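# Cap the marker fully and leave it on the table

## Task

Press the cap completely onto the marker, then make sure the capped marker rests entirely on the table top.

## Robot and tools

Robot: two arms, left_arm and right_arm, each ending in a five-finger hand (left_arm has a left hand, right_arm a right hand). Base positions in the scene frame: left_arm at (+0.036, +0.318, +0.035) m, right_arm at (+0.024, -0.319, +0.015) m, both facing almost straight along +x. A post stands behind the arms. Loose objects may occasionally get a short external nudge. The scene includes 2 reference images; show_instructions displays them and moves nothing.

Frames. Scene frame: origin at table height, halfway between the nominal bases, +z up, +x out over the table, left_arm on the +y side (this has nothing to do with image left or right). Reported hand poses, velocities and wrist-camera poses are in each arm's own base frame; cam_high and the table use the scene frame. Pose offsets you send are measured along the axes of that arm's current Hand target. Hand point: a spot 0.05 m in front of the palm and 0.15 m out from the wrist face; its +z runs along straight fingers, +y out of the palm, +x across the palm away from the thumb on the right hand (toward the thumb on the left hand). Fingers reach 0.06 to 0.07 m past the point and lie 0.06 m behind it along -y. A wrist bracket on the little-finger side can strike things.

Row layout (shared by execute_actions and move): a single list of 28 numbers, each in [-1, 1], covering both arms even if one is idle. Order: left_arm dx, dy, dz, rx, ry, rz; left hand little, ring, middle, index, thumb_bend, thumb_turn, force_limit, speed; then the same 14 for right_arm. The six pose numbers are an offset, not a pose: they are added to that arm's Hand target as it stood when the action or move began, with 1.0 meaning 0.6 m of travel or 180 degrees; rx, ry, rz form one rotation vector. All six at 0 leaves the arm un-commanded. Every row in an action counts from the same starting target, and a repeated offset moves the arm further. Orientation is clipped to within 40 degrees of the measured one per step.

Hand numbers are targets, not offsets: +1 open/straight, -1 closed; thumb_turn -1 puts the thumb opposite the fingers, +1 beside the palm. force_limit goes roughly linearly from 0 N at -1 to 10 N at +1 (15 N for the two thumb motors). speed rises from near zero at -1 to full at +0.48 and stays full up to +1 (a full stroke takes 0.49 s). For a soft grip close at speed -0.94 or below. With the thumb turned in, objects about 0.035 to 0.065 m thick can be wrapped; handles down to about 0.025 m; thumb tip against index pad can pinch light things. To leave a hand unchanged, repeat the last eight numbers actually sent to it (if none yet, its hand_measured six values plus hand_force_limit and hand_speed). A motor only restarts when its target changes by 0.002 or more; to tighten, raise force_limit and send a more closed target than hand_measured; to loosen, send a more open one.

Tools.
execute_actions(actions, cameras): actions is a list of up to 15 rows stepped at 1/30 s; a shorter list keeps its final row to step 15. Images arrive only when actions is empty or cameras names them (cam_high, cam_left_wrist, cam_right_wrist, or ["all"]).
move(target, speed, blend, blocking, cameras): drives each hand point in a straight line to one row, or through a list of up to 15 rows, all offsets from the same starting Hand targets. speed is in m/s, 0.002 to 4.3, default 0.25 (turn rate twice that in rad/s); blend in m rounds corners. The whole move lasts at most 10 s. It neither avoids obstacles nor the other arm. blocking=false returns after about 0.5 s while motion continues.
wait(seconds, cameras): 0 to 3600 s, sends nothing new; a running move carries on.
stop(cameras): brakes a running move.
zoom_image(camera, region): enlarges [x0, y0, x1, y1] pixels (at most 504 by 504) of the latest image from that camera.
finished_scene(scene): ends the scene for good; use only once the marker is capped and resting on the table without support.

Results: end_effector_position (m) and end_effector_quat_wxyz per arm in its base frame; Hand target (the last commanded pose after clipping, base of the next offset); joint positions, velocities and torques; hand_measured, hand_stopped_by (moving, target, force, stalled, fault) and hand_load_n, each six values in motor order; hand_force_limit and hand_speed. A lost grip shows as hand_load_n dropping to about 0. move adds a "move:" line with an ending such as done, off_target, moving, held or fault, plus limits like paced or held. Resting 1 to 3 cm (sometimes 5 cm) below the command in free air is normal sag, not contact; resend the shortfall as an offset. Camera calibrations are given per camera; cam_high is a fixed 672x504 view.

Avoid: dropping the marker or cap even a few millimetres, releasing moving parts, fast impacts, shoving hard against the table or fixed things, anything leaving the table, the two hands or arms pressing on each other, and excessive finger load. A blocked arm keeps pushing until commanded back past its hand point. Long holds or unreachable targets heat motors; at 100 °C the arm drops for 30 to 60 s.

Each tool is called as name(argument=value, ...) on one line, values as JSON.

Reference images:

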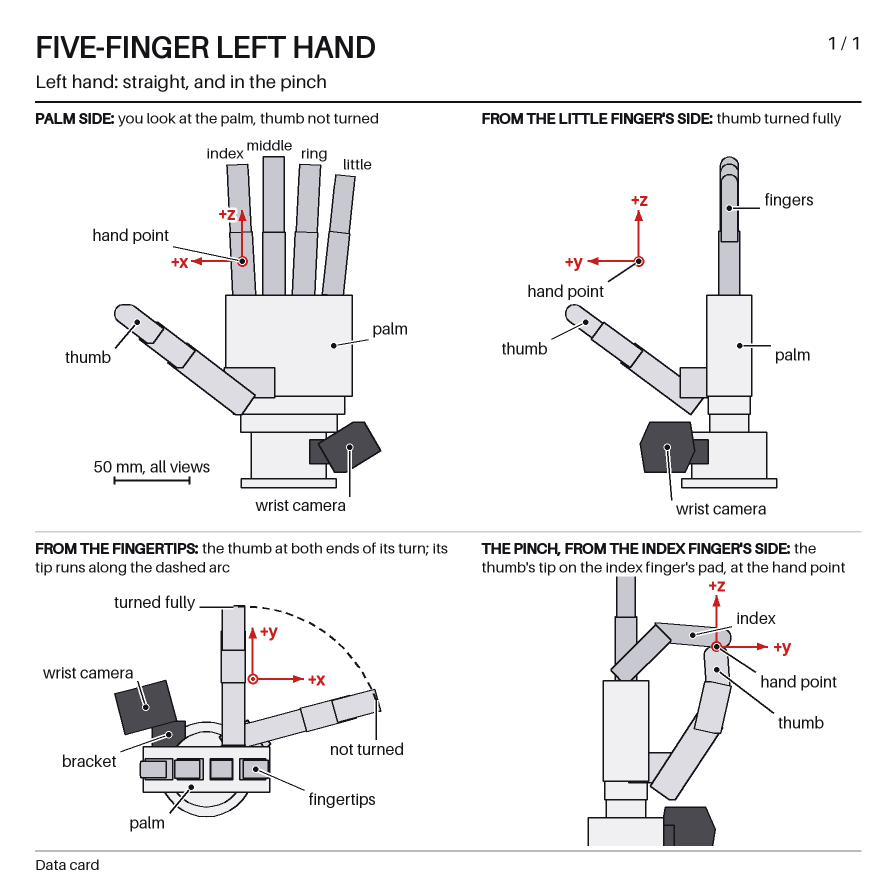

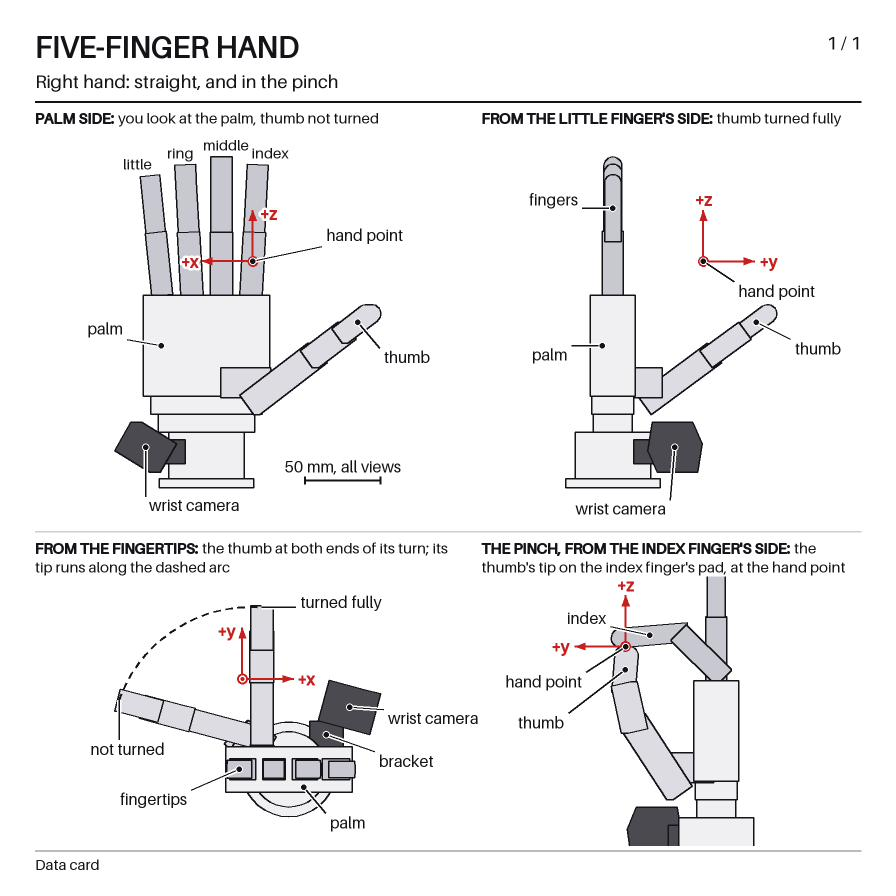

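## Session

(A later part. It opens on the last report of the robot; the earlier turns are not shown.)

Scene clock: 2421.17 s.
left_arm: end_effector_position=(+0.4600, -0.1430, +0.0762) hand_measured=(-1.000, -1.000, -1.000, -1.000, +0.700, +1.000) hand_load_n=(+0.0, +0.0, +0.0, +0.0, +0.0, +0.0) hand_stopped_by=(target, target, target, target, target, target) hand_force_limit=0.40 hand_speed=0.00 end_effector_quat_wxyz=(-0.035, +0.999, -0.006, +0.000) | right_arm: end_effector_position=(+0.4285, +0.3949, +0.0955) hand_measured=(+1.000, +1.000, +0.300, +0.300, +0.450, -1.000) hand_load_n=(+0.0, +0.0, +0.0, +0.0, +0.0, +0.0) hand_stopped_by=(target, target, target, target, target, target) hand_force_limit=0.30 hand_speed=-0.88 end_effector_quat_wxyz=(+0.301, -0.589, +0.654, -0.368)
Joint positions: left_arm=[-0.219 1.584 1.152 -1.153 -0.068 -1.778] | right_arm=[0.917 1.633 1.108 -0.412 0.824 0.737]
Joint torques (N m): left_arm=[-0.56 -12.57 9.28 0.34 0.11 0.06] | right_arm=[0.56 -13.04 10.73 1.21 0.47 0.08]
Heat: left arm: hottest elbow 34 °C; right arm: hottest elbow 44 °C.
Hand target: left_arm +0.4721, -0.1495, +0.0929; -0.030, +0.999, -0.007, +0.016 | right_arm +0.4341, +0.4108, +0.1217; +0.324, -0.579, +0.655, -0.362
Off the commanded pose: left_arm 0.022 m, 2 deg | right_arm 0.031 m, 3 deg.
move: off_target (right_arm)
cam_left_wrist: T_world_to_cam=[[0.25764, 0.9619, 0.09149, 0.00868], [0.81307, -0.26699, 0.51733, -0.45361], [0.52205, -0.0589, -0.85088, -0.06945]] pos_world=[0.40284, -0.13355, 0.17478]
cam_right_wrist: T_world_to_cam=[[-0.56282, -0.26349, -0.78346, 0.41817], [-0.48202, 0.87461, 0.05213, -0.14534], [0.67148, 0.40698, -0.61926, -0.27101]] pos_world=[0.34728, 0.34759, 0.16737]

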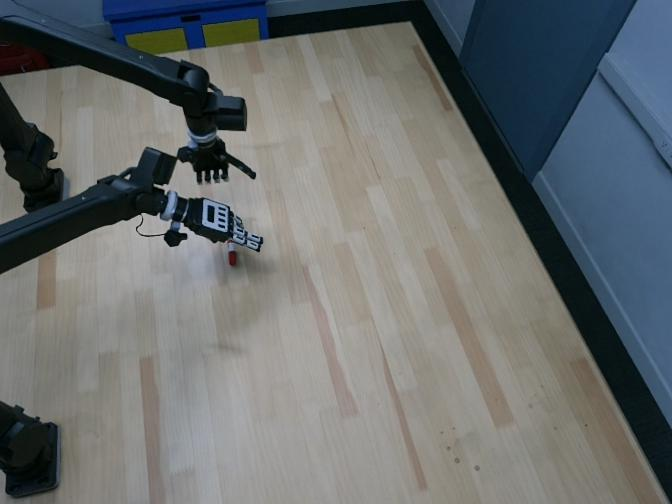

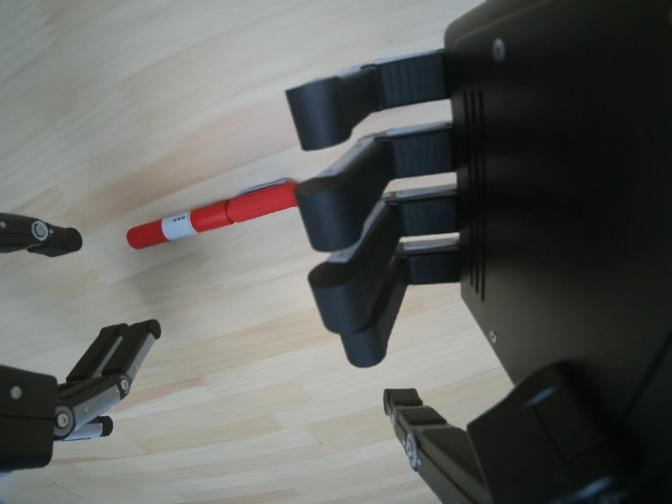

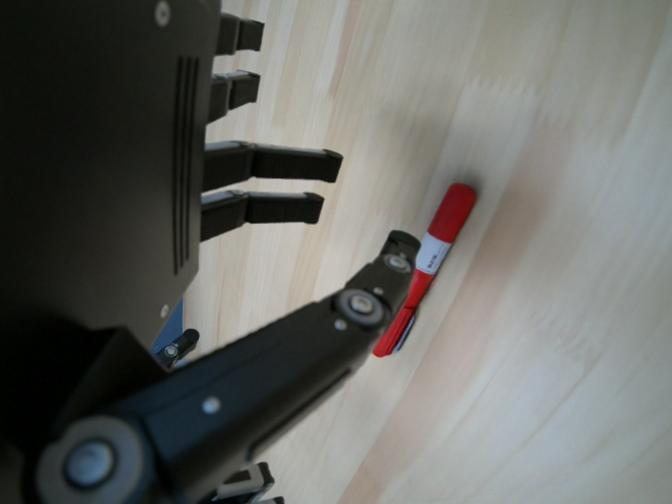

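move(target=[0,-0.15,-0.1,0,0,0, -1,-1,-1,-1,0.7,1,0.4,0, -0.041,-0.031,0.053,0,0,0, 1,1,0.3,0.3,0.45,-1,0.3,-0.88], speed=0.12, cameras=["cam_left_wrist","cam_right_wrist","cam_high"])

Scene clock: 2433.47 s.
left_arm: end_effector_position=(+0.4606, -0.0628, +0.1404) hand_measured=(-1.000, -1.000, -1.000, -1.000, +0.700, +1.000) hand_load_n=(+0.0, +0.0, +0.0, +0.5, +0.0, +0.0) hand_stopped_by=(target, target, target, target, target, target) hand_force_limit=0.40 hand_speed=0.00 end_effector_quat_wxyz=(-0.032, +0.999, -0.002, -0.001) | right_arm: end_effector_position=(+0.4572, +0.4242, +0.1075) hand_measured=(+1.000, +1.000, +0.300, +0.300, +0.450, -1.000) hand_load_n=(+0.0, +0.0, +0.0, +0.0, +0.0, +0.0) hand_stopped_by=(target, target, target, target, target, target) hand_force_limit=0.30 hand_speed=-0.88 end_effector_quat_wxyz=(+0.315, -0.587, +0.652, -0.361)
Joint positions: left_arm=[-0.034 1.5 1.232 -1.307 -0.064 -1.6] | right_arm=[0.903 1.699 1.219 -0.412 0.802 0.71]
Joint torques (N m): left_arm=[0.15 -11.93 9.91 0.34 0.11 0.22] | right_arm=[-1.49 -12.16 11.26 1.61 0.41 -0.04]
Motor temperatures (°C): left_arm=[24 29 35 26 27 23] | right_arm=[23 28 46 24 27 25]
Heat: left arm: hottest elbow 35 °C; right arm: hottest elbow 46 °C.
Hand target: left_arm +0.4714, -0.0633, +0.1581; -0.030, +0.999, -0.008, +0.016 | right_arm +0.4736, +0.4307, +0.1207; +0.324, -0.579, +0.655, -0.362
Off the commanded pose: left_arm 0.021 m, 2 deg | right_arm 0.022 m, 1 deg.
move: off_target (left_arm, right_arm)
cam_left_wrist: T_world_to_cam=[[0.25004, 0.96441, 0.08601, -0.07012], [0.81589, -0.2577, 0.51761, -0.46671], [0.52135, -0.05925, -0.85128, -0.01002]] pos_world=[0.40354, -0.05323, 0.23908]
cam_right_wrist: T_world_to_cam=[[-0.55072, -0.25207, -0.79572, 0.44241], [-0.49495, 0.86625, 0.06815, -0.15009], [0.67211, 0.43137, -0.60182, -0.3074]] pos_world=[0.37596, 0.37414, 0.17727]

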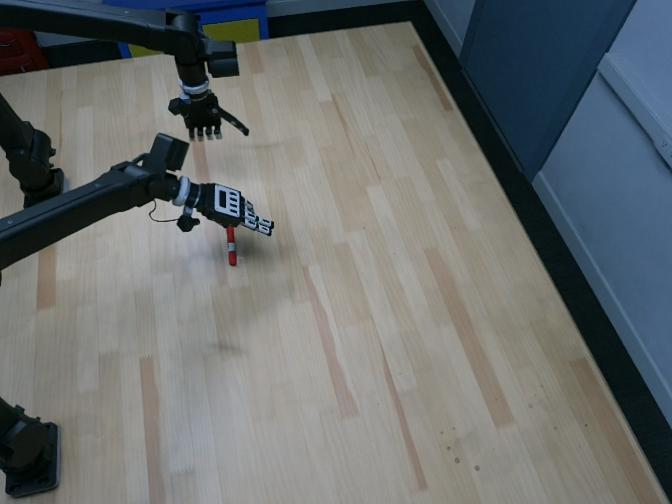

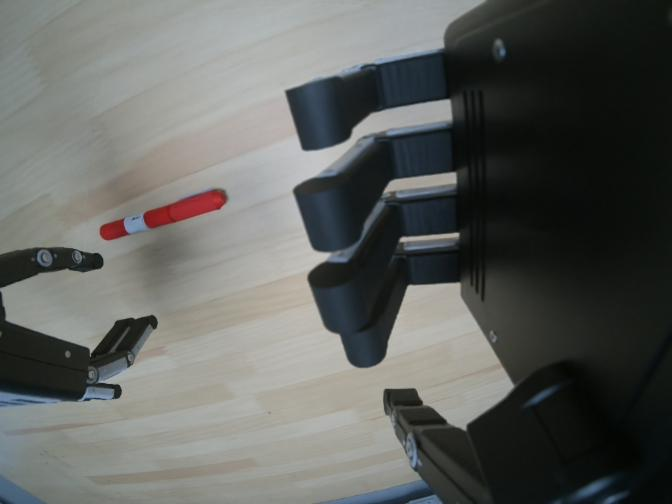

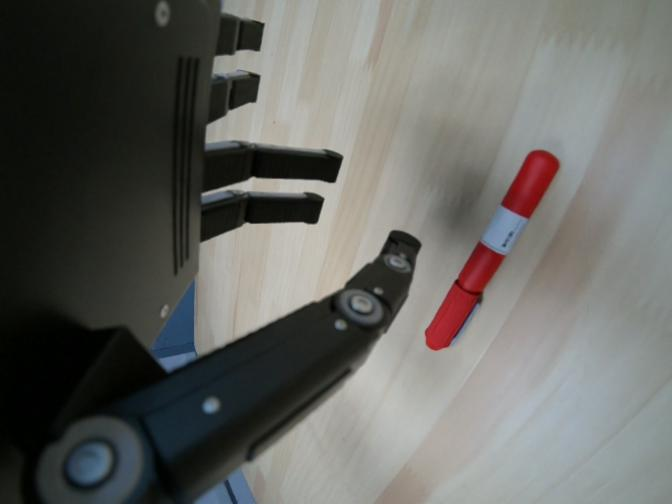

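zoom_image(camera="cam_right_wrist", region=[410, 140, 570, 360])

zoom_image(camera="cam_right_wrist", region=[440, 260, 500, 310])

Scaled by 2.291 from the camera's image (finer frame: 960x720).

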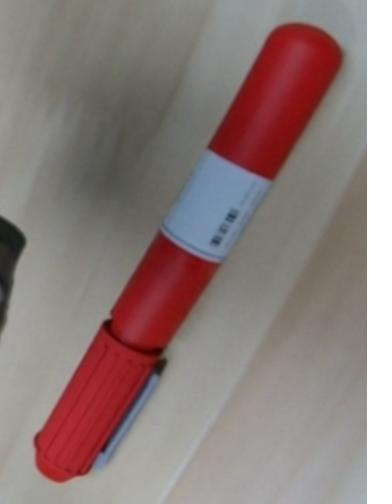

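Scaled by 8.400 from the camera's image (finer frame: 960x720).

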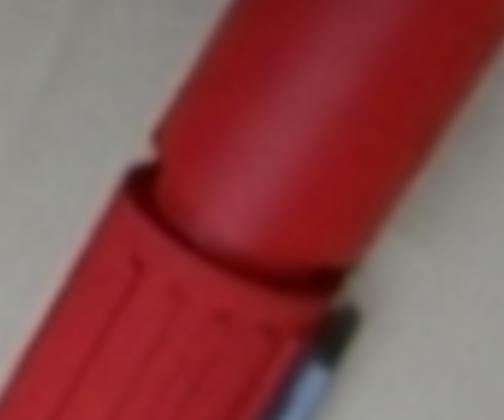

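move(target=[[0,0,0,0,0,0, -1,-1,-1,-1,0.7,1,0.4,0, 0.0415,0.1243,0.0049,0,0,0, 1,1,0.3,0.3,0.45,-1,0.3,-0.88],[0,0,0,0,0,0, -1,-1,-1,-1,0.7,1,0.4,0, 0.0418,0.1810,0.04,0,0,0, 1,1,0.3,0.3,0.45,-1,0.3,-0.88]], speed=[0.1,0.04], cameras=["cam_left_wrist","cam_right_wrist"])

Scene clock: 2489.60 s.
left_arm: end_effector_position=(+0.4606, -0.0628, +0.1404) hand_measured=(-1.000, -1.000, -1.000, -1.000, +0.700, +1.000) hand_load_n=(+0.0, +0.0, +0.0, +0.0, +0.0, +0.5) hand_stopped_by=(target, target, target, target, target, target) hand_force_limit=0.40 hand_speed=0.00 end_effector_quat_wxyz=(-0.032, +0.999, -0.002, -0.001) | right_arm: end_effector_position=(+0.4382, +0.4019, +0.0205) hand_measured=(+1.000, +1.000, +0.300, +0.300, +0.450, -1.000) hand_load_n=(+0.0, +0.0, +0.0, +0.0, +0.0, +0.0) hand_stopped_by=(target, target, target, target, target, target) hand_force_limit=0.30 hand_speed=-0.88 end_effector_quat_wxyz=(+0.317, -0.578, +0.657, -0.365)
Joint positions: left_arm=[-0.034 1.5 1.232 -1.307 -0.064 -1.6] | right_arm=[0.911 1.77 1.036 -0.162 0.822 0.735]
Joint torques (N m): left_arm=[0.03 -11.81 9.87 0.35 0.12 0.22] | right_arm=[1.03 -11.81 6.56 2.25 0.53 0.11]
Motor temperatures (°C): left_arm=[24 29 40 25 25 23] | right_arm=[23 29 47 24 26 25]
Heat: left arm: hottest elbow 40 °C; right arm: hottest elbow 47 °C.
Hand target: left_arm +0.4714, -0.0633, +0.1581; -0.030, +0.999, -0.007, +0.016 | right_arm +0.4339, +0.4110, +0.0158; +0.324, -0.579, +0.655, -0.362
Off the commanded pose: left_arm 0.021 m, 2 deg | right_arm 0.011 m, 1 deg.
move: off_target (right_arm)
cam_left_wrist: T_world_to_cam=[[0.25038, 0.96432, 0.08598, -0.07026], [0.81579, -0.25796, 0.51763, -0.46669], [0.52134, -0.05946, -0.85127, -0.01003]] pos_world=[0.40354, -0.05324, 0.23908]
cam_right_wrist: T_world_to_cam=[[-0.54539, -0.2363, -0.80419, 0.34858], [-0.48003, 0.87457, 0.06857, -0.14411], [0.68711, 0.42343, -0.59041, -0.34086]] pos_world=[0.35514, 0.35273, 0.08896]

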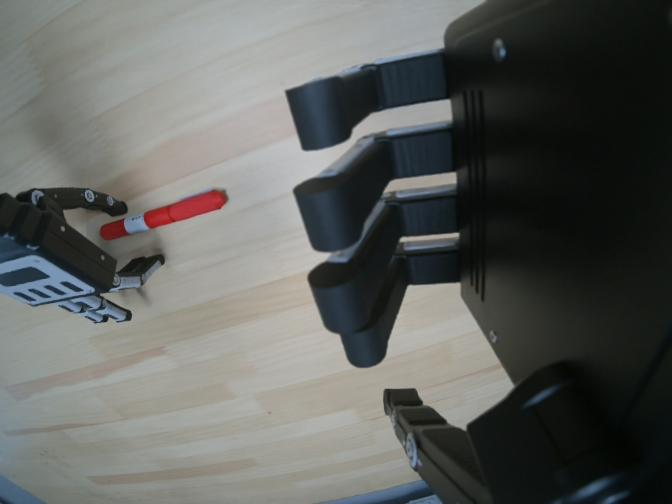

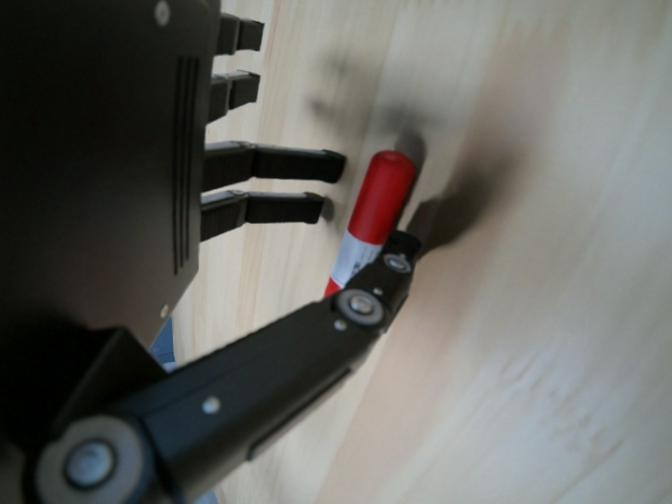

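move(target=[0,0,0,0,0,0, -1,-1,-1,-1,0.7,1,0.4,0, 0.0,0.004,0.0025,0,0,0, 1,1,-0.7,-0.7,0.34,-1,0.5,-0.92], cameras=["cam_right_wrist"])

Scene clock: 2495.23 s.
left_arm: end_effector_position=(+0.4606, -0.0628, +0.1404) hand_measured=(-1.000, -1.000, -1.000, -1.000, +0.700, +1.000) hand_load_n=(+0.0, +0.0, +0.0, +0.0, +0.0, +0.0) hand_stopped_by=(target, target, target, target, target, target) hand_force_limit=0.40 hand_speed=0.00 end_effector_quat_wxyz=(-0.032, +0.999, -0.002, -0.001) | right_arm: end_effector_position=(+0.4395, +0.4032, +0.0194) hand_measured=(+1.000, +1.000, -0.130, -0.184, +0.342, -1.000) hand_load_n=(+0.0, +0.0, +5.5, +8.5, +12.5, +0.0) hand_stopped_by=(target, target, force, force, target, target) hand_force_limit=0.50 hand_speed=-0.92 end_effector_quat_wxyz=(+0.320, -0.576, +0.657, -0.365)
Joint positions: left_arm=[-0.034 1.5 1.232 -1.307 -0.064 -1.6] | right_arm=[0.911 1.775 1.036 -0.151 0.823 0.735]
Joint torques (N m): left_arm=[0.26 -11.87 9.92 0.38 0.11 0.23] | right_arm=[0.73 -11.75 6.38 2.09 0.47 0.11]
Heat: left arm: hottest elbow 40 °C; right arm: hottest elbow 46 °C.
Hand target: left_arm +0.4714, -0.0633, +0.1581; -0.030, +0.999, -0.007, +0.016 | right_arm +0.4339, +0.4110, +0.0130; +0.324, -0.579, +0.655, -0.362
Off the commanded pose: left_arm 0.021 m, 2 deg | right_arm 0.012 m, 1 deg.
move: off_target (right_arm)
cam_right_wrist: T_world_to_cam=[[-0.54145, -0.232, -0.80809, 0.34542], [-0.47958, 0.87468, 0.07022, -0.14482], [0.69053, 0.42557, -0.58486, -0.34546]] pos_world=[0.35613, 0.35383, 0.08726]

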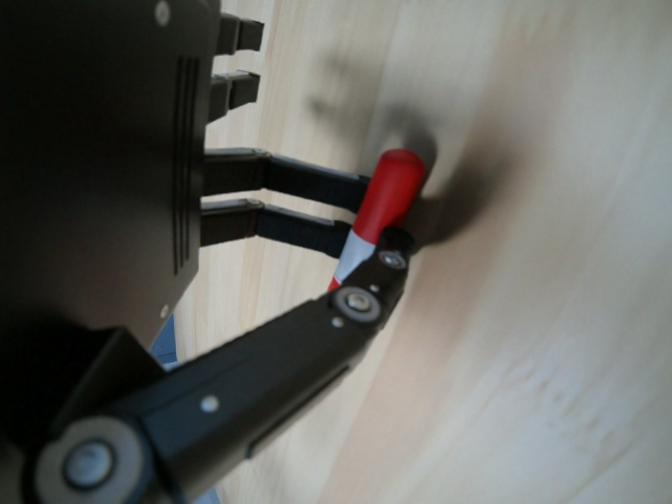

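move(target=[[0,0,0,0,0,0, -1,-1,-1,-1,0.7,1,0.4,0, -0.0003,-0.0637,-0.0397,0,0,0, 1,1,-0.7,-0.7,0.34,-1,0.5,-0.92],[-0.2332,0.003,-0.0076,-0.001,0.0019,0.0321, -1,-1,-1,-1,0.7,1,0.4,0, 0.0277,0.0585,-0.2365,0,0,0, 1,1,-0.7,-0.7,0.34,-1,0.5,-0.92]], speed=0.1, cameras=["cam_left_wrist","cam_right_wrist","cam_high"])

Scene clock: 2506.47 s.
left_arm: end_effector_position=(+0.3386, -0.0623, +0.1616) hand_measured=(-1.000, -1.000, -1.000, -1.000, +0.700, +1.000) hand_load_n=(+0.0, +0.0, +0.0, +0.0, +0.0, +0.0) hand_stopped_by=(target, target, target, target, target, target) hand_force_limit=0.40 hand_speed=0.00 end_effector_quat_wxyz=(-0.031, +0.998, -0.051, +0.025) | right_arm: end_effector_position=(+0.2965, +0.4050, +0.0459) hand_measured=(+1.000, +1.000, -0.130, -0.184, +0.344, -1.000) hand_load_n=(+0.0, -0.5, +5.5, +7.5, +12.5, +0.0) hand_stopped_by=(target, target, force, force, target, target) hand_force_limit=0.50 hand_speed=-0.92 end_effector_quat_wxyz=(+0.312, -0.584, +0.653, -0.367)
Joint positions: left_arm=[-0.034 1.139 0.951 -1.332 -0.06 -1.501] | right_arm=[1.181 1.596 0.926 -0.524 0.957 1.095]
Joint torques (N m): left_arm=[-0.15 -6.36 6.64 0.5 0.12 0.23] | right_arm=[0.44 -11.87 6.98 0.88 0.77 0.1]
Heat: left arm: hottest elbow 40 °C; right arm: hottest elbow 46 °C.
Hand target: left_arm +0.3315, -0.0632, +0.1584; -0.029, +0.998, -0.058, +0.017 | right_arm +0.2939, +0.4107, +0.0581; +0.324, -0.579, +0.655, -0.362
Off the commanded pose: left_arm 0.008 m, 1 deg | right_arm 0.014 m, 2 deg.
move: off_target (right_arm)
cam_left_wrist: T_world_to_cam=[[0.3398, 0.93546, 0.09723, -0.0759], [0.76061, -0.33414, 0.55662, -0.37027], [0.55318, -0.11518, -0.82506, 0.05312]] pos_world=[0.27803, -0.0466, 0.25731]
cam_right_wrist: T_world_to_cam=[[-0.54929, -0.25182, -0.79679, 0.29961], [-0.48577, 0.87208, 0.05927, -0.21341], [0.67993, 0.41961, -0.60134, -0.22568]] pos_world=[0.21435, 0.35626, 0.11566]

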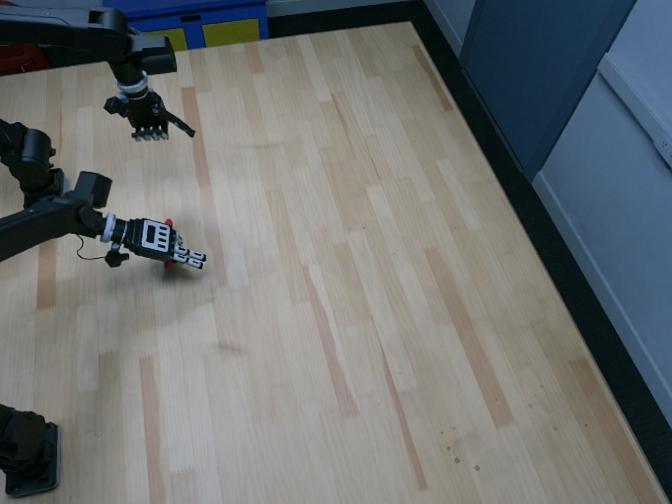

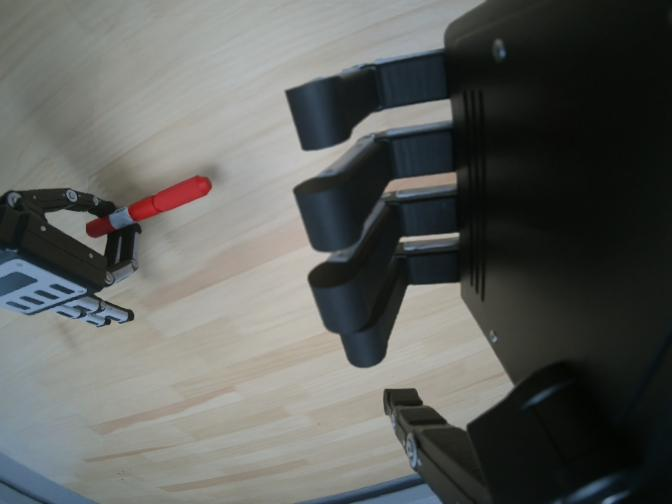

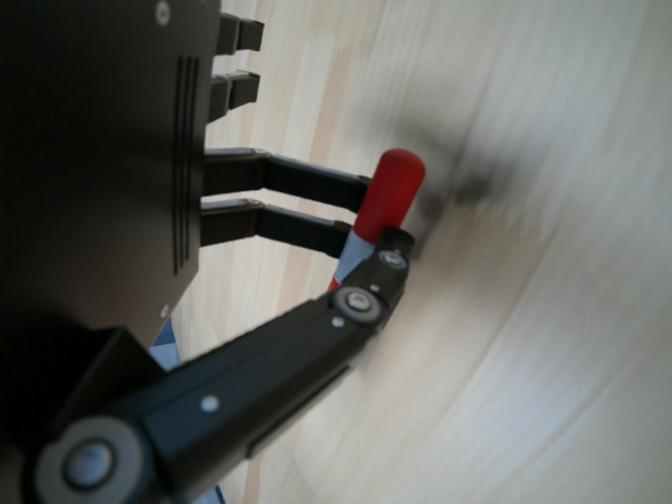

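move(target=[-0.0038,0.1342,0.2225,0,0,0, -1,-1,-1,-1,0.7,1,0.4,0, 0.0004,0.0631,0.0393,0,0,0, 1,1,-0.7,-0.7,0.34,-1,0.5,-0.92], speed=0.07, cameras=["cam_left_wrist","cam_right_wrist","cam_high"])

zoom_image(camera="cam_high", region=[110, 150, 220, 290])

Scene clock: 2519.67 s.
left_arm: end_effector_position=(+0.3275, -0.1347, +0.0282) hand_measured=(-1.000, -1.000, -1.000, -1.000, +0.700, +1.000) hand_load_n=(+0.0, +0.0, +0.5, +0.0, +0.0, +0.0) hand_stopped_by=(target, target, target, target, target, target) hand_force_limit=0.40 hand_speed=0.00 end_effector_quat_wxyz=(-0.027, +0.997, -0.061, +0.023) | right_arm: end_effector_position=(+0.2967, +0.4047, +0.0165) hand_measured=(+1.000, +1.000, -0.130, -0.184, +0.344, -1.000) hand_load_n=(+0.0, +0.0, +5.5, +8.0, +13.0, +0.0) hand_stopped_by=(target, target, force, force, target, target) hand_force_limit=0.50 hand_speed=-0.92 end_effector_quat_wxyz=(+0.317, -0.580, +0.655, -0.365)
Joint positions: left_arm=[-0.268 1.305 0.705 -0.936 -0.063 -1.714] | right_arm=[1.181 1.649 0.888 -0.422 0.958 1.098]
Joint torques (N m): left_arm=[-0.67 -5.6 5.57 1.37 -0.08 -0.04] | right_arm=[0.5 -9.88 6.09 1.77 0.73 0.11]
Heat: left arm: hottest elbow 38 °C; right arm: hottest elbow 44 °C.
Hand target: left_arm +0.3249, -0.1352, +0.0201; -0.030, +0.998, -0.058, +0.017 | right_arm +0.2939, +0.4108, +0.0136; +0.324, -0.579, +0.655, -0.362
Off the commanded pose: left_arm 0.008 m, 1 deg | right_arm 0.007 m, 1 deg.
move: done
cam_left_wrist: T_world_to_cam=[[0.35981, 0.92863, 0.09044, 0.00125], [0.75549, -0.34686, 0.5558, -0.31187], [0.54751, -0.13166, -0.82638, -0.05944]] pos_world=[0.26771, -0.11716, 0.1241]
cam_right_wrist: T_world_to_cam=[[-0.54488, -0.24101, -0.80313, 0.27066], [-0.48461, 0.87216, 0.06705, -0.21189], [0.6843, 0.42574, -0.59201, -0.24733]] pos_world=[0.21404, 0.35534, 0.08516]

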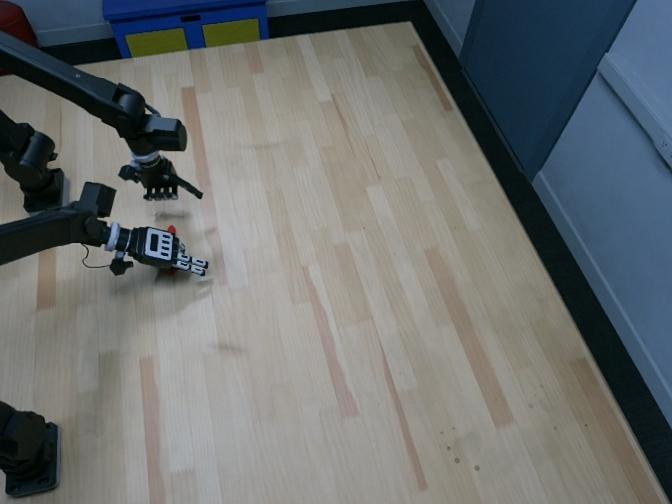

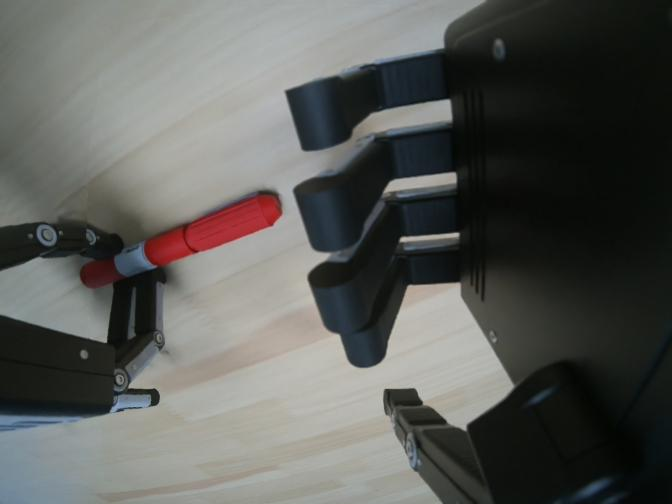

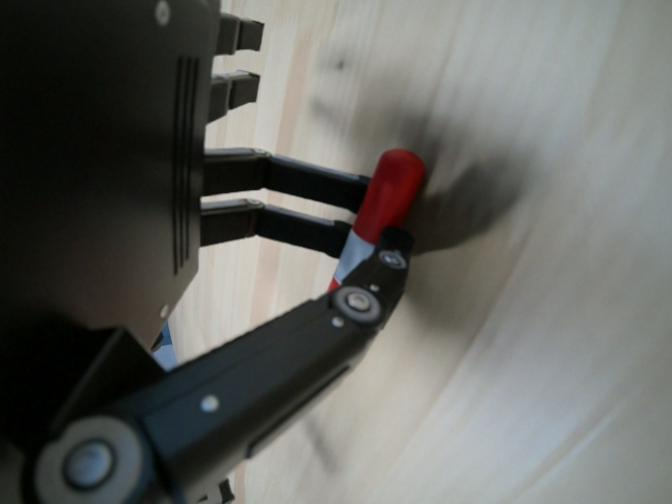

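Scaled by 3.600 from the camera's image (finer frame: 960x720).

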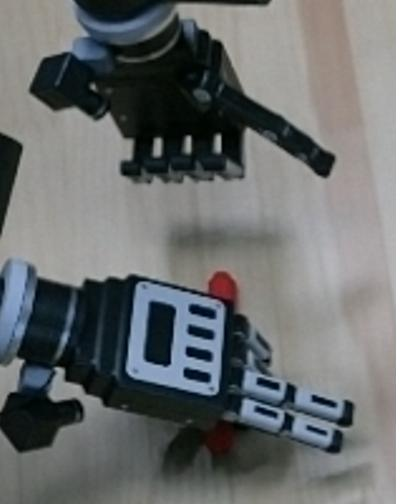

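move(target=[0.0137,0.0038,0.0955,0,0,0, -1,-1,-1,-1,0.7,1,0.4,0, 0,0,0,0,0,0, 1,1,-0.7,-0.7,0.34,-1,0.5,-0.92], speed=0.06, cameras=["cam_left_wrist","cam_high"])

zoom_image(camera="cam_high", region=[130, 170, 210, 290])

Scene clock: 2536.83 s.
left_arm: end_effector_position=(+0.3384, -0.1377, -0.0287) hand_measured=(-1.000, -1.000, -1.000, -1.000, +0.700, +1.000) hand_load_n=(+0.0, +0.0, +0.0, +0.0, -0.5, +0.0) hand_stopped_by=(target, target, target, target, target, target) hand_force_limit=0.40 hand_speed=0.00 end_effector_quat_wxyz=(-0.027, +0.997, -0.061, +0.024) | right_arm: end_effector_position=(+0.2967, +0.4047, +0.0165) hand_measured=(+1.000, +1.000, -0.130, -0.184, +0.344, -1.000) hand_load_n=(-0.5, +0.0, +5.5, +8.0, +12.5, +0.0) hand_stopped_by=(target, target, force, force, target, target) hand_force_limit=0.50 hand_speed=-0.92 end_effector_quat_wxyz=(+0.317, -0.580, +0.655, -0.365)
Joint positions: left_arm=[-0.268 1.459 0.661 -0.737 -0.063 -1.715] | right_arm=[1.181 1.649 0.888 -0.422 0.958 1.098]
Joint torques (N m): left_arm=[0.21 -6.59 4.59 1.37 -0.09 0.06] | right_arm=[0.62 -9.88 6.09 1.84 0.71 0.12]
Heat: left arm: hottest elbow 37 °C; right arm: hottest elbow 43 °C.
Hand target: left_arm +0.3350, -0.1351, -0.0368; -0.030, +0.998, -0.058, +0.017 | right_arm +0.2939, +0.4108, +0.0136; +0.324, -0.579, +0.655, -0.362
Off the commanded pose: left_arm 0.009 m, 1 deg | right_arm 0.007 m, 1 deg.
move: done
cam_left_wrist: T_world_to_cam=[[0.35935, 0.9288, 0.09055, 0.00548], [0.7548, -0.34634, 0.55707, -0.28914], [0.54877, -0.13183, -0.82551, -0.11323]] pos_world=[0.27841, -0.12016, 0.06711]
Images, in order (width x height): cam_high 672x504, cam_left_wrist 672x504.

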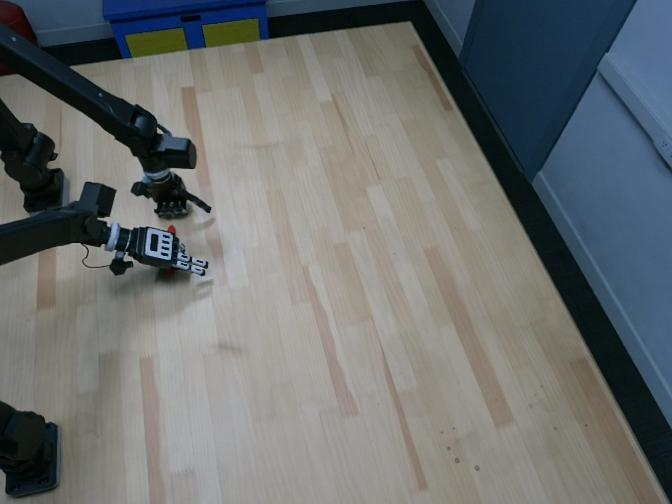

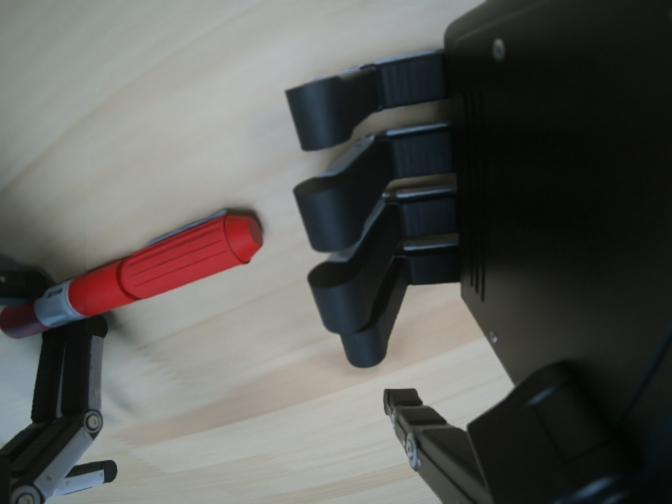

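Scaled by 4.200 from the camera's image (finer frame: 960x720).

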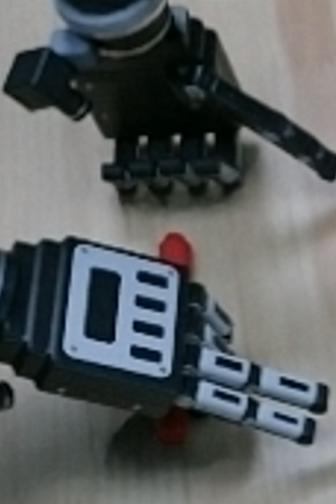

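move(target=[0,0.05,0,0,0,0,-1,-1,-1,-1,0.7,1,0.4,0,-0.02,0,0,0,0,0,1,1,-0.7,-0.7,0.34,-1,0.5,-0.92], speed=0.04, cameras=["cam_high","cam_left_wrist"])

Scene clock: 2555.43 s.
left_arm: end_effector_position=(+0.3305, -0.1627, -0.0304) hand_measured=(-1.000, -1.000, -1.000, -1.000, +0.700, +1.000) hand_load_n=(-1.0, +0.5, +0.0, +0.0, +0.0, +0.0) hand_stopped_by=(target, target, target, target, target, target) hand_force_limit=0.40 hand_speed=0.00 end_effector_quat_wxyz=(-0.027, +0.997, -0.062, +0.024) | right_arm: end_effector_position=(+0.2980, +0.4073, +0.0157) hand_measured=(+1.000, +1.000, -0.130, -0.184, +0.344, -1.000) hand_load_n=(+0.0, +0.0, +6.0, +7.5, +12.0, +0.0) hand_stopped_by=(target, target, force, force, target, target) hand_force_limit=0.50 hand_speed=-0.92 end_effector_quat_wxyz=(+0.319, -0.577, +0.655, -0.368)
Joint positions: left_arm=[-0.35 1.465 0.661 -0.737 -0.065 -1.796] | right_arm=[1.184 1.659 0.896 -0.422 0.968 1.105]
Joint torques (N m): left_arm=[-0.73 -5.54 5.61 1.26 -0.08 -0.05] | right_arm=[0.85 -8.94 8.32 1.11 0.46 0.15]
Motor temperatures (°C): left_arm=[24 28 36 26 25 22] | right_arm=[23 27 42 24 27 25]
Heat: left arm: hottest elbow 36 °C; right arm: hottest elbow 42 °C.
Hand target: left_arm +0.3316, -0.1649, -0.0387; -0.029, +0.998, -0.058, +0.017 | right_arm +0.2953, +0.4228, +0.0137; +0.324, -0.579, +0.655, -0.362
Off the commanded pose: left_arm 0.009 m, 1 deg | right_arm 0.016 m, 1 deg.
move: off_target (right_arm)
cam_left_wrist: T_world_to_cam=[[0.36057, 0.92844, 0.08938, 0.03117], [0.75488, -0.34676, 0.5567, -0.29096], [0.54785, -0.13326, -0.82589, -0.11355]] pos_world=[0.27061, -0.14497, 0.0654]

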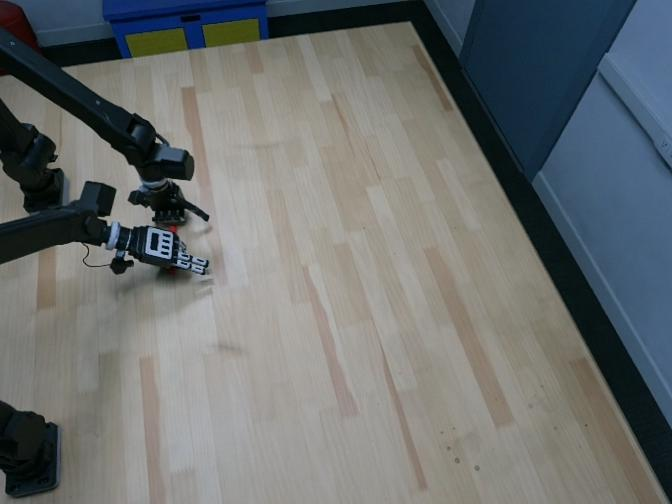

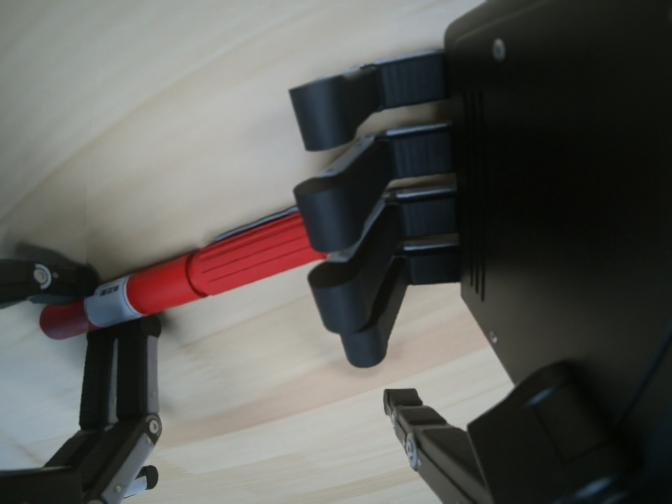

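zoom_image(camera="cam_left_wrist", region=[150, 210, 250, 310])

zoom_image(camera="cam_high", region=[130, 170, 230, 290])

Scaled by 5.040 from the camera's image (finer frame: 960x720).

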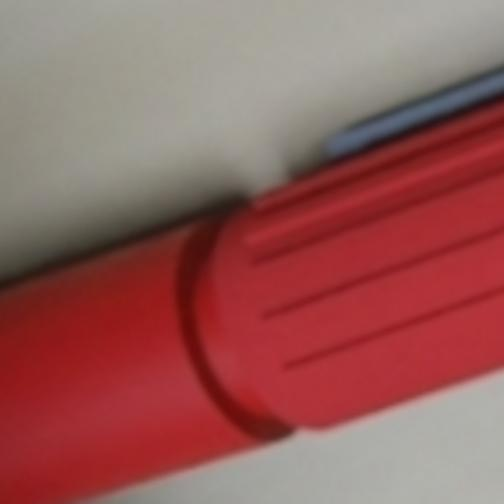

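Scaled by 4.200 from the camera's image (finer frame: 960x720).

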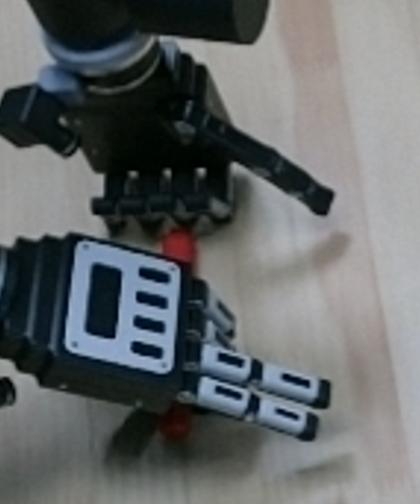

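move(target=[0,0.04,0,0,0,0,-1,-1,-1,-1,0.7,1,0.4,0,-0.015,0,0,0,0,0,1,1,-0.7,-0.7,0.34,-1,0.5,-0.92], speed=0.03, cameras=["cam_high","cam_left_wrist"])

zoom_image(camera="cam_left_wrist", region=[150, 210, 250, 310])

zoom_image(camera="cam_high", region=[130, 170, 230, 290])

Scene clock: 2564.97 s.
left_arm: end_effector_position=(+0.3303, -0.1731, -0.0308) hand_measured=(-1.000, -1.000, -1.000, -1.000, +0.700, +1.000) hand_load_n=(-3.0, +0.0, -0.5, +0.5, +0.0, +0.0) hand_stopped_by=(target, target, target, target, target, target) hand_force_limit=0.40 hand_speed=0.00 end_effector_quat_wxyz=(-0.037, +0.998, -0.050, +0.030) | right_arm: end_effector_position=(+0.2997, +0.4073, +0.0149) hand_measured=(+1.000, +1.000, -0.130, -0.184, +0.344, -1.000) hand_load_n=(+0.0, +0.0, +6.5, +8.0, +11.5, -0.5) hand_stopped_by=(target, target, force, force, target, target) hand_force_limit=0.50 hand_speed=-0.92 end_effector_quat_wxyz=(+0.314, -0.579, +0.652, -0.377)
Joint positions: left_arm=[-0.398 1.469 0.666 -0.738 -0.09 -1.867] | right_arm=[1.185 1.672 0.911 -0.444 0.981 1.106]
Joint torques (N m): left_arm=[-2.84 -4.66 6.53 1.13 0.98 -0.04] | right_arm=[1.2 -8.82 9.2 1.2 0.08 0.21]
Heat: left arm: hottest elbow 35 °C; right arm: hottest elbow 43 °C.
Hand target: left_arm +0.3289, -0.1886, -0.0402; -0.030, +0.998, -0.058, +0.017 | right_arm +0.2964, +0.4315, +0.0136; +0.324, -0.579, +0.655, -0.362
Off the commanded pose: left_arm 0.018 m, 2 deg | right_arm 0.025 m, 2 deg.
move: off_target (left_arm, right_arm)
cam_left_wrist: T_world_to_cam=[[0.33747, 0.93462, 0.11221, 0.05028], [0.75532, -0.34, 0.56027, -0.29306], [0.56179, -0.10432, -0.82068, -0.11457]] pos_world=[0.26875, -0.15858, 0.06452]

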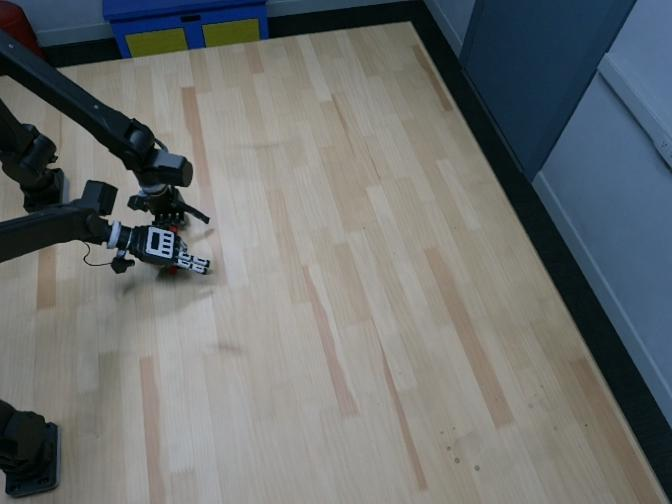

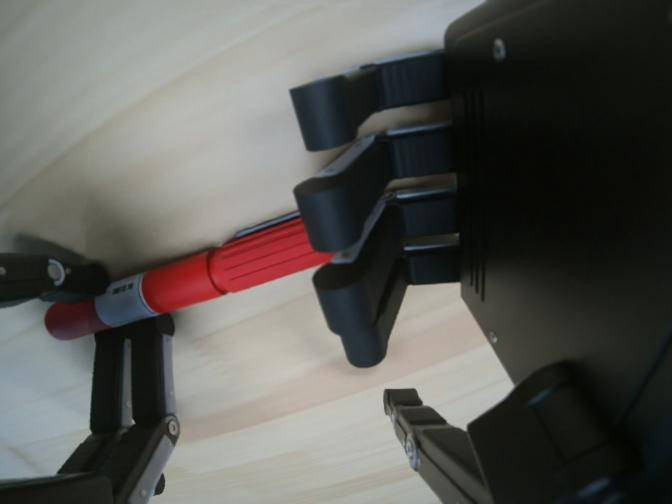

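Scaled by 5.040 from the camera's image (finer frame: 960x720).

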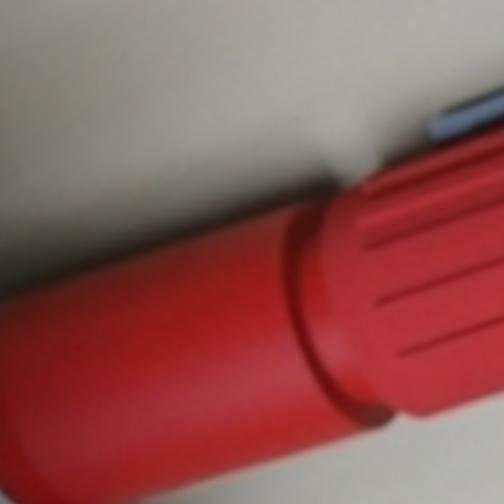

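Scaled by 4.200 from the camera's image (finer frame: 960x720).

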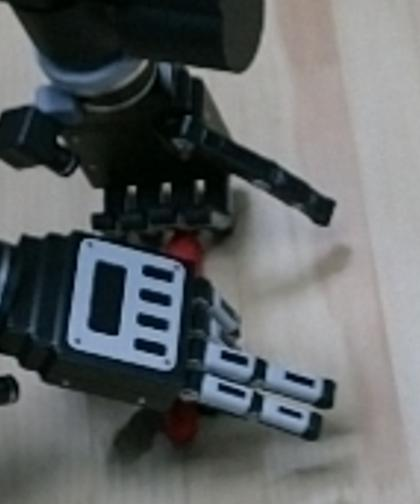

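move(target=[0.004,0.03,0,0,0,0,-1,-1,-1,-1,0.7,1,0.4,0,-0.02,0,0,0,0,0,1,1,-0.7,-0.7,0.34,-1,0.5,-0.92], speed=0.03, cameras=["cam_high","cam_left_wrist"])

zoom_image(camera="cam_left_wrist", region=[150, 210, 250, 310])

zoom_image(camera="cam_high", region=[130, 170, 230, 290])

Scene clock: 2576.47 s.
left_arm: end_effector_position=(+0.3312, -0.1772, -0.0316) hand_measured=(-1.000, -1.000, -1.000, -1.000, +0.700, +1.000) hand_load_n=(-3.0, +0.0, -2.0, +0.0, +0.0, +0.0) hand_stopped_by=(target, target, target, target, target, target) hand_force_limit=0.40 hand_speed=0.00 end_effector_quat_wxyz=(-0.050, +0.998, -0.039, +0.028) | right_arm: end_effector_position=(+0.3015, +0.4055, +0.0143) hand_measured=(+1.000, +1.000, -0.130, -0.184, +0.344, -1.000) hand_load_n=(+0.0, +0.0, +7.5, +7.5, +11.0, -2.5) hand_stopped_by=(target, target, force, force, target, target) hand_force_limit=0.50 hand_speed=-0.92 end_effector_quat_wxyz=(+0.303, -0.582, +0.646, -0.389)
Joint positions: left_arm=[-0.426 1.481 0.681 -0.756 -0.113 -1.918] | right_arm=[1.185 1.686 0.932 -0.483 0.996 1.106]
Joint torques (N m): left_arm=[-4.37 -4.19 6.91 1.65 2 0.01] | right_arm=[1.67 -8.7 10.33 1.77 -0.36 0.31]
Heat: left arm: hottest elbow 35 °C; right arm: hottest elbow 44 °C.
Hand target: left_arm +0.3291, -0.2068, -0.0411; -0.030, +0.998, -0.058, +0.017 | right_arm +0.2978, +0.4435, +0.0137; +0.324, -0.579, +0.655, -0.362
Off the commanded pose: left_arm 0.031 m, 3 deg | right_arm 0.038 m, 4 deg.
move: off_target (left_arm, right_arm)
cam_left_wrist: T_world_to_cam=[[0.31555, 0.93928, 0.13487, 0.06279], [0.76384, -0.33576, 0.5512, -0.29709], [0.56301, -0.07091, -0.8234, -0.11075]] pos_world=[0.26947, -0.16658, 0.0641]

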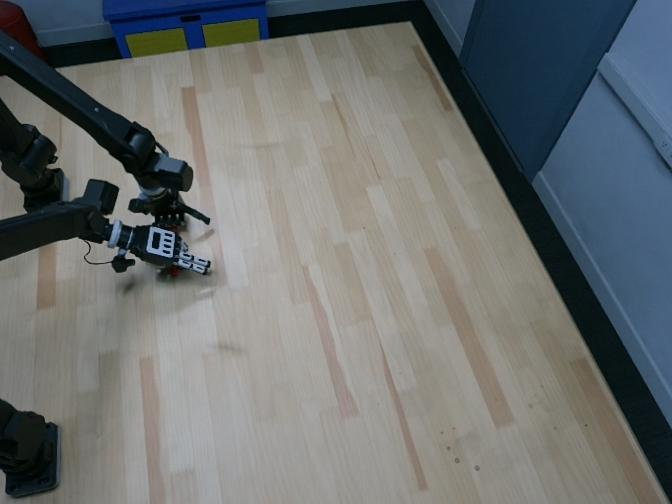

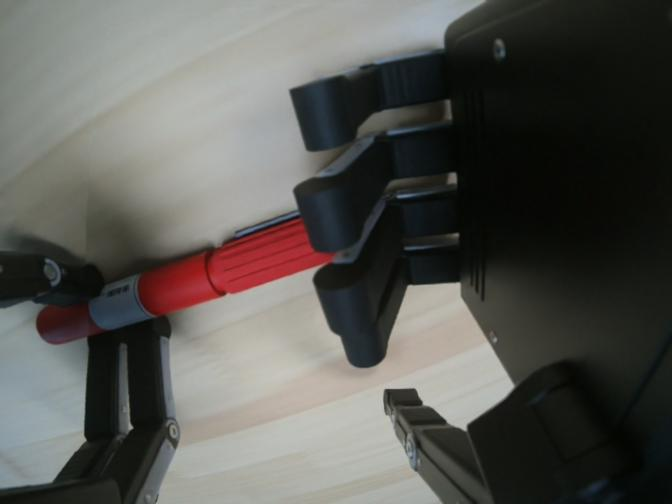

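Scaled by 5.040 from the camera's image (finer frame: 960x720).

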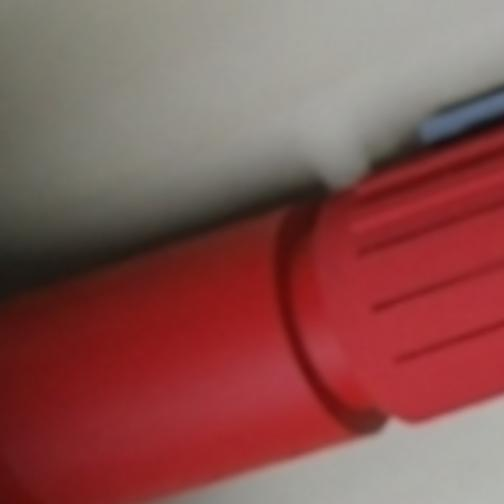

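Scaled by 4.200 from the camera's image (finer frame: 960x720).

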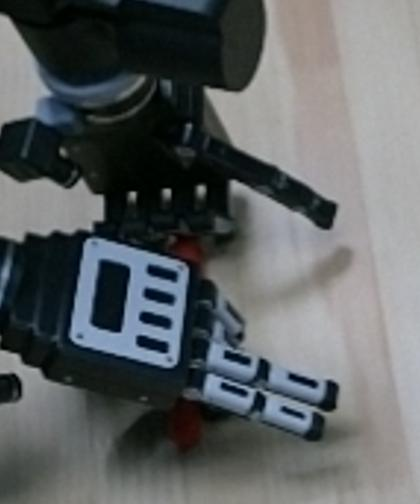

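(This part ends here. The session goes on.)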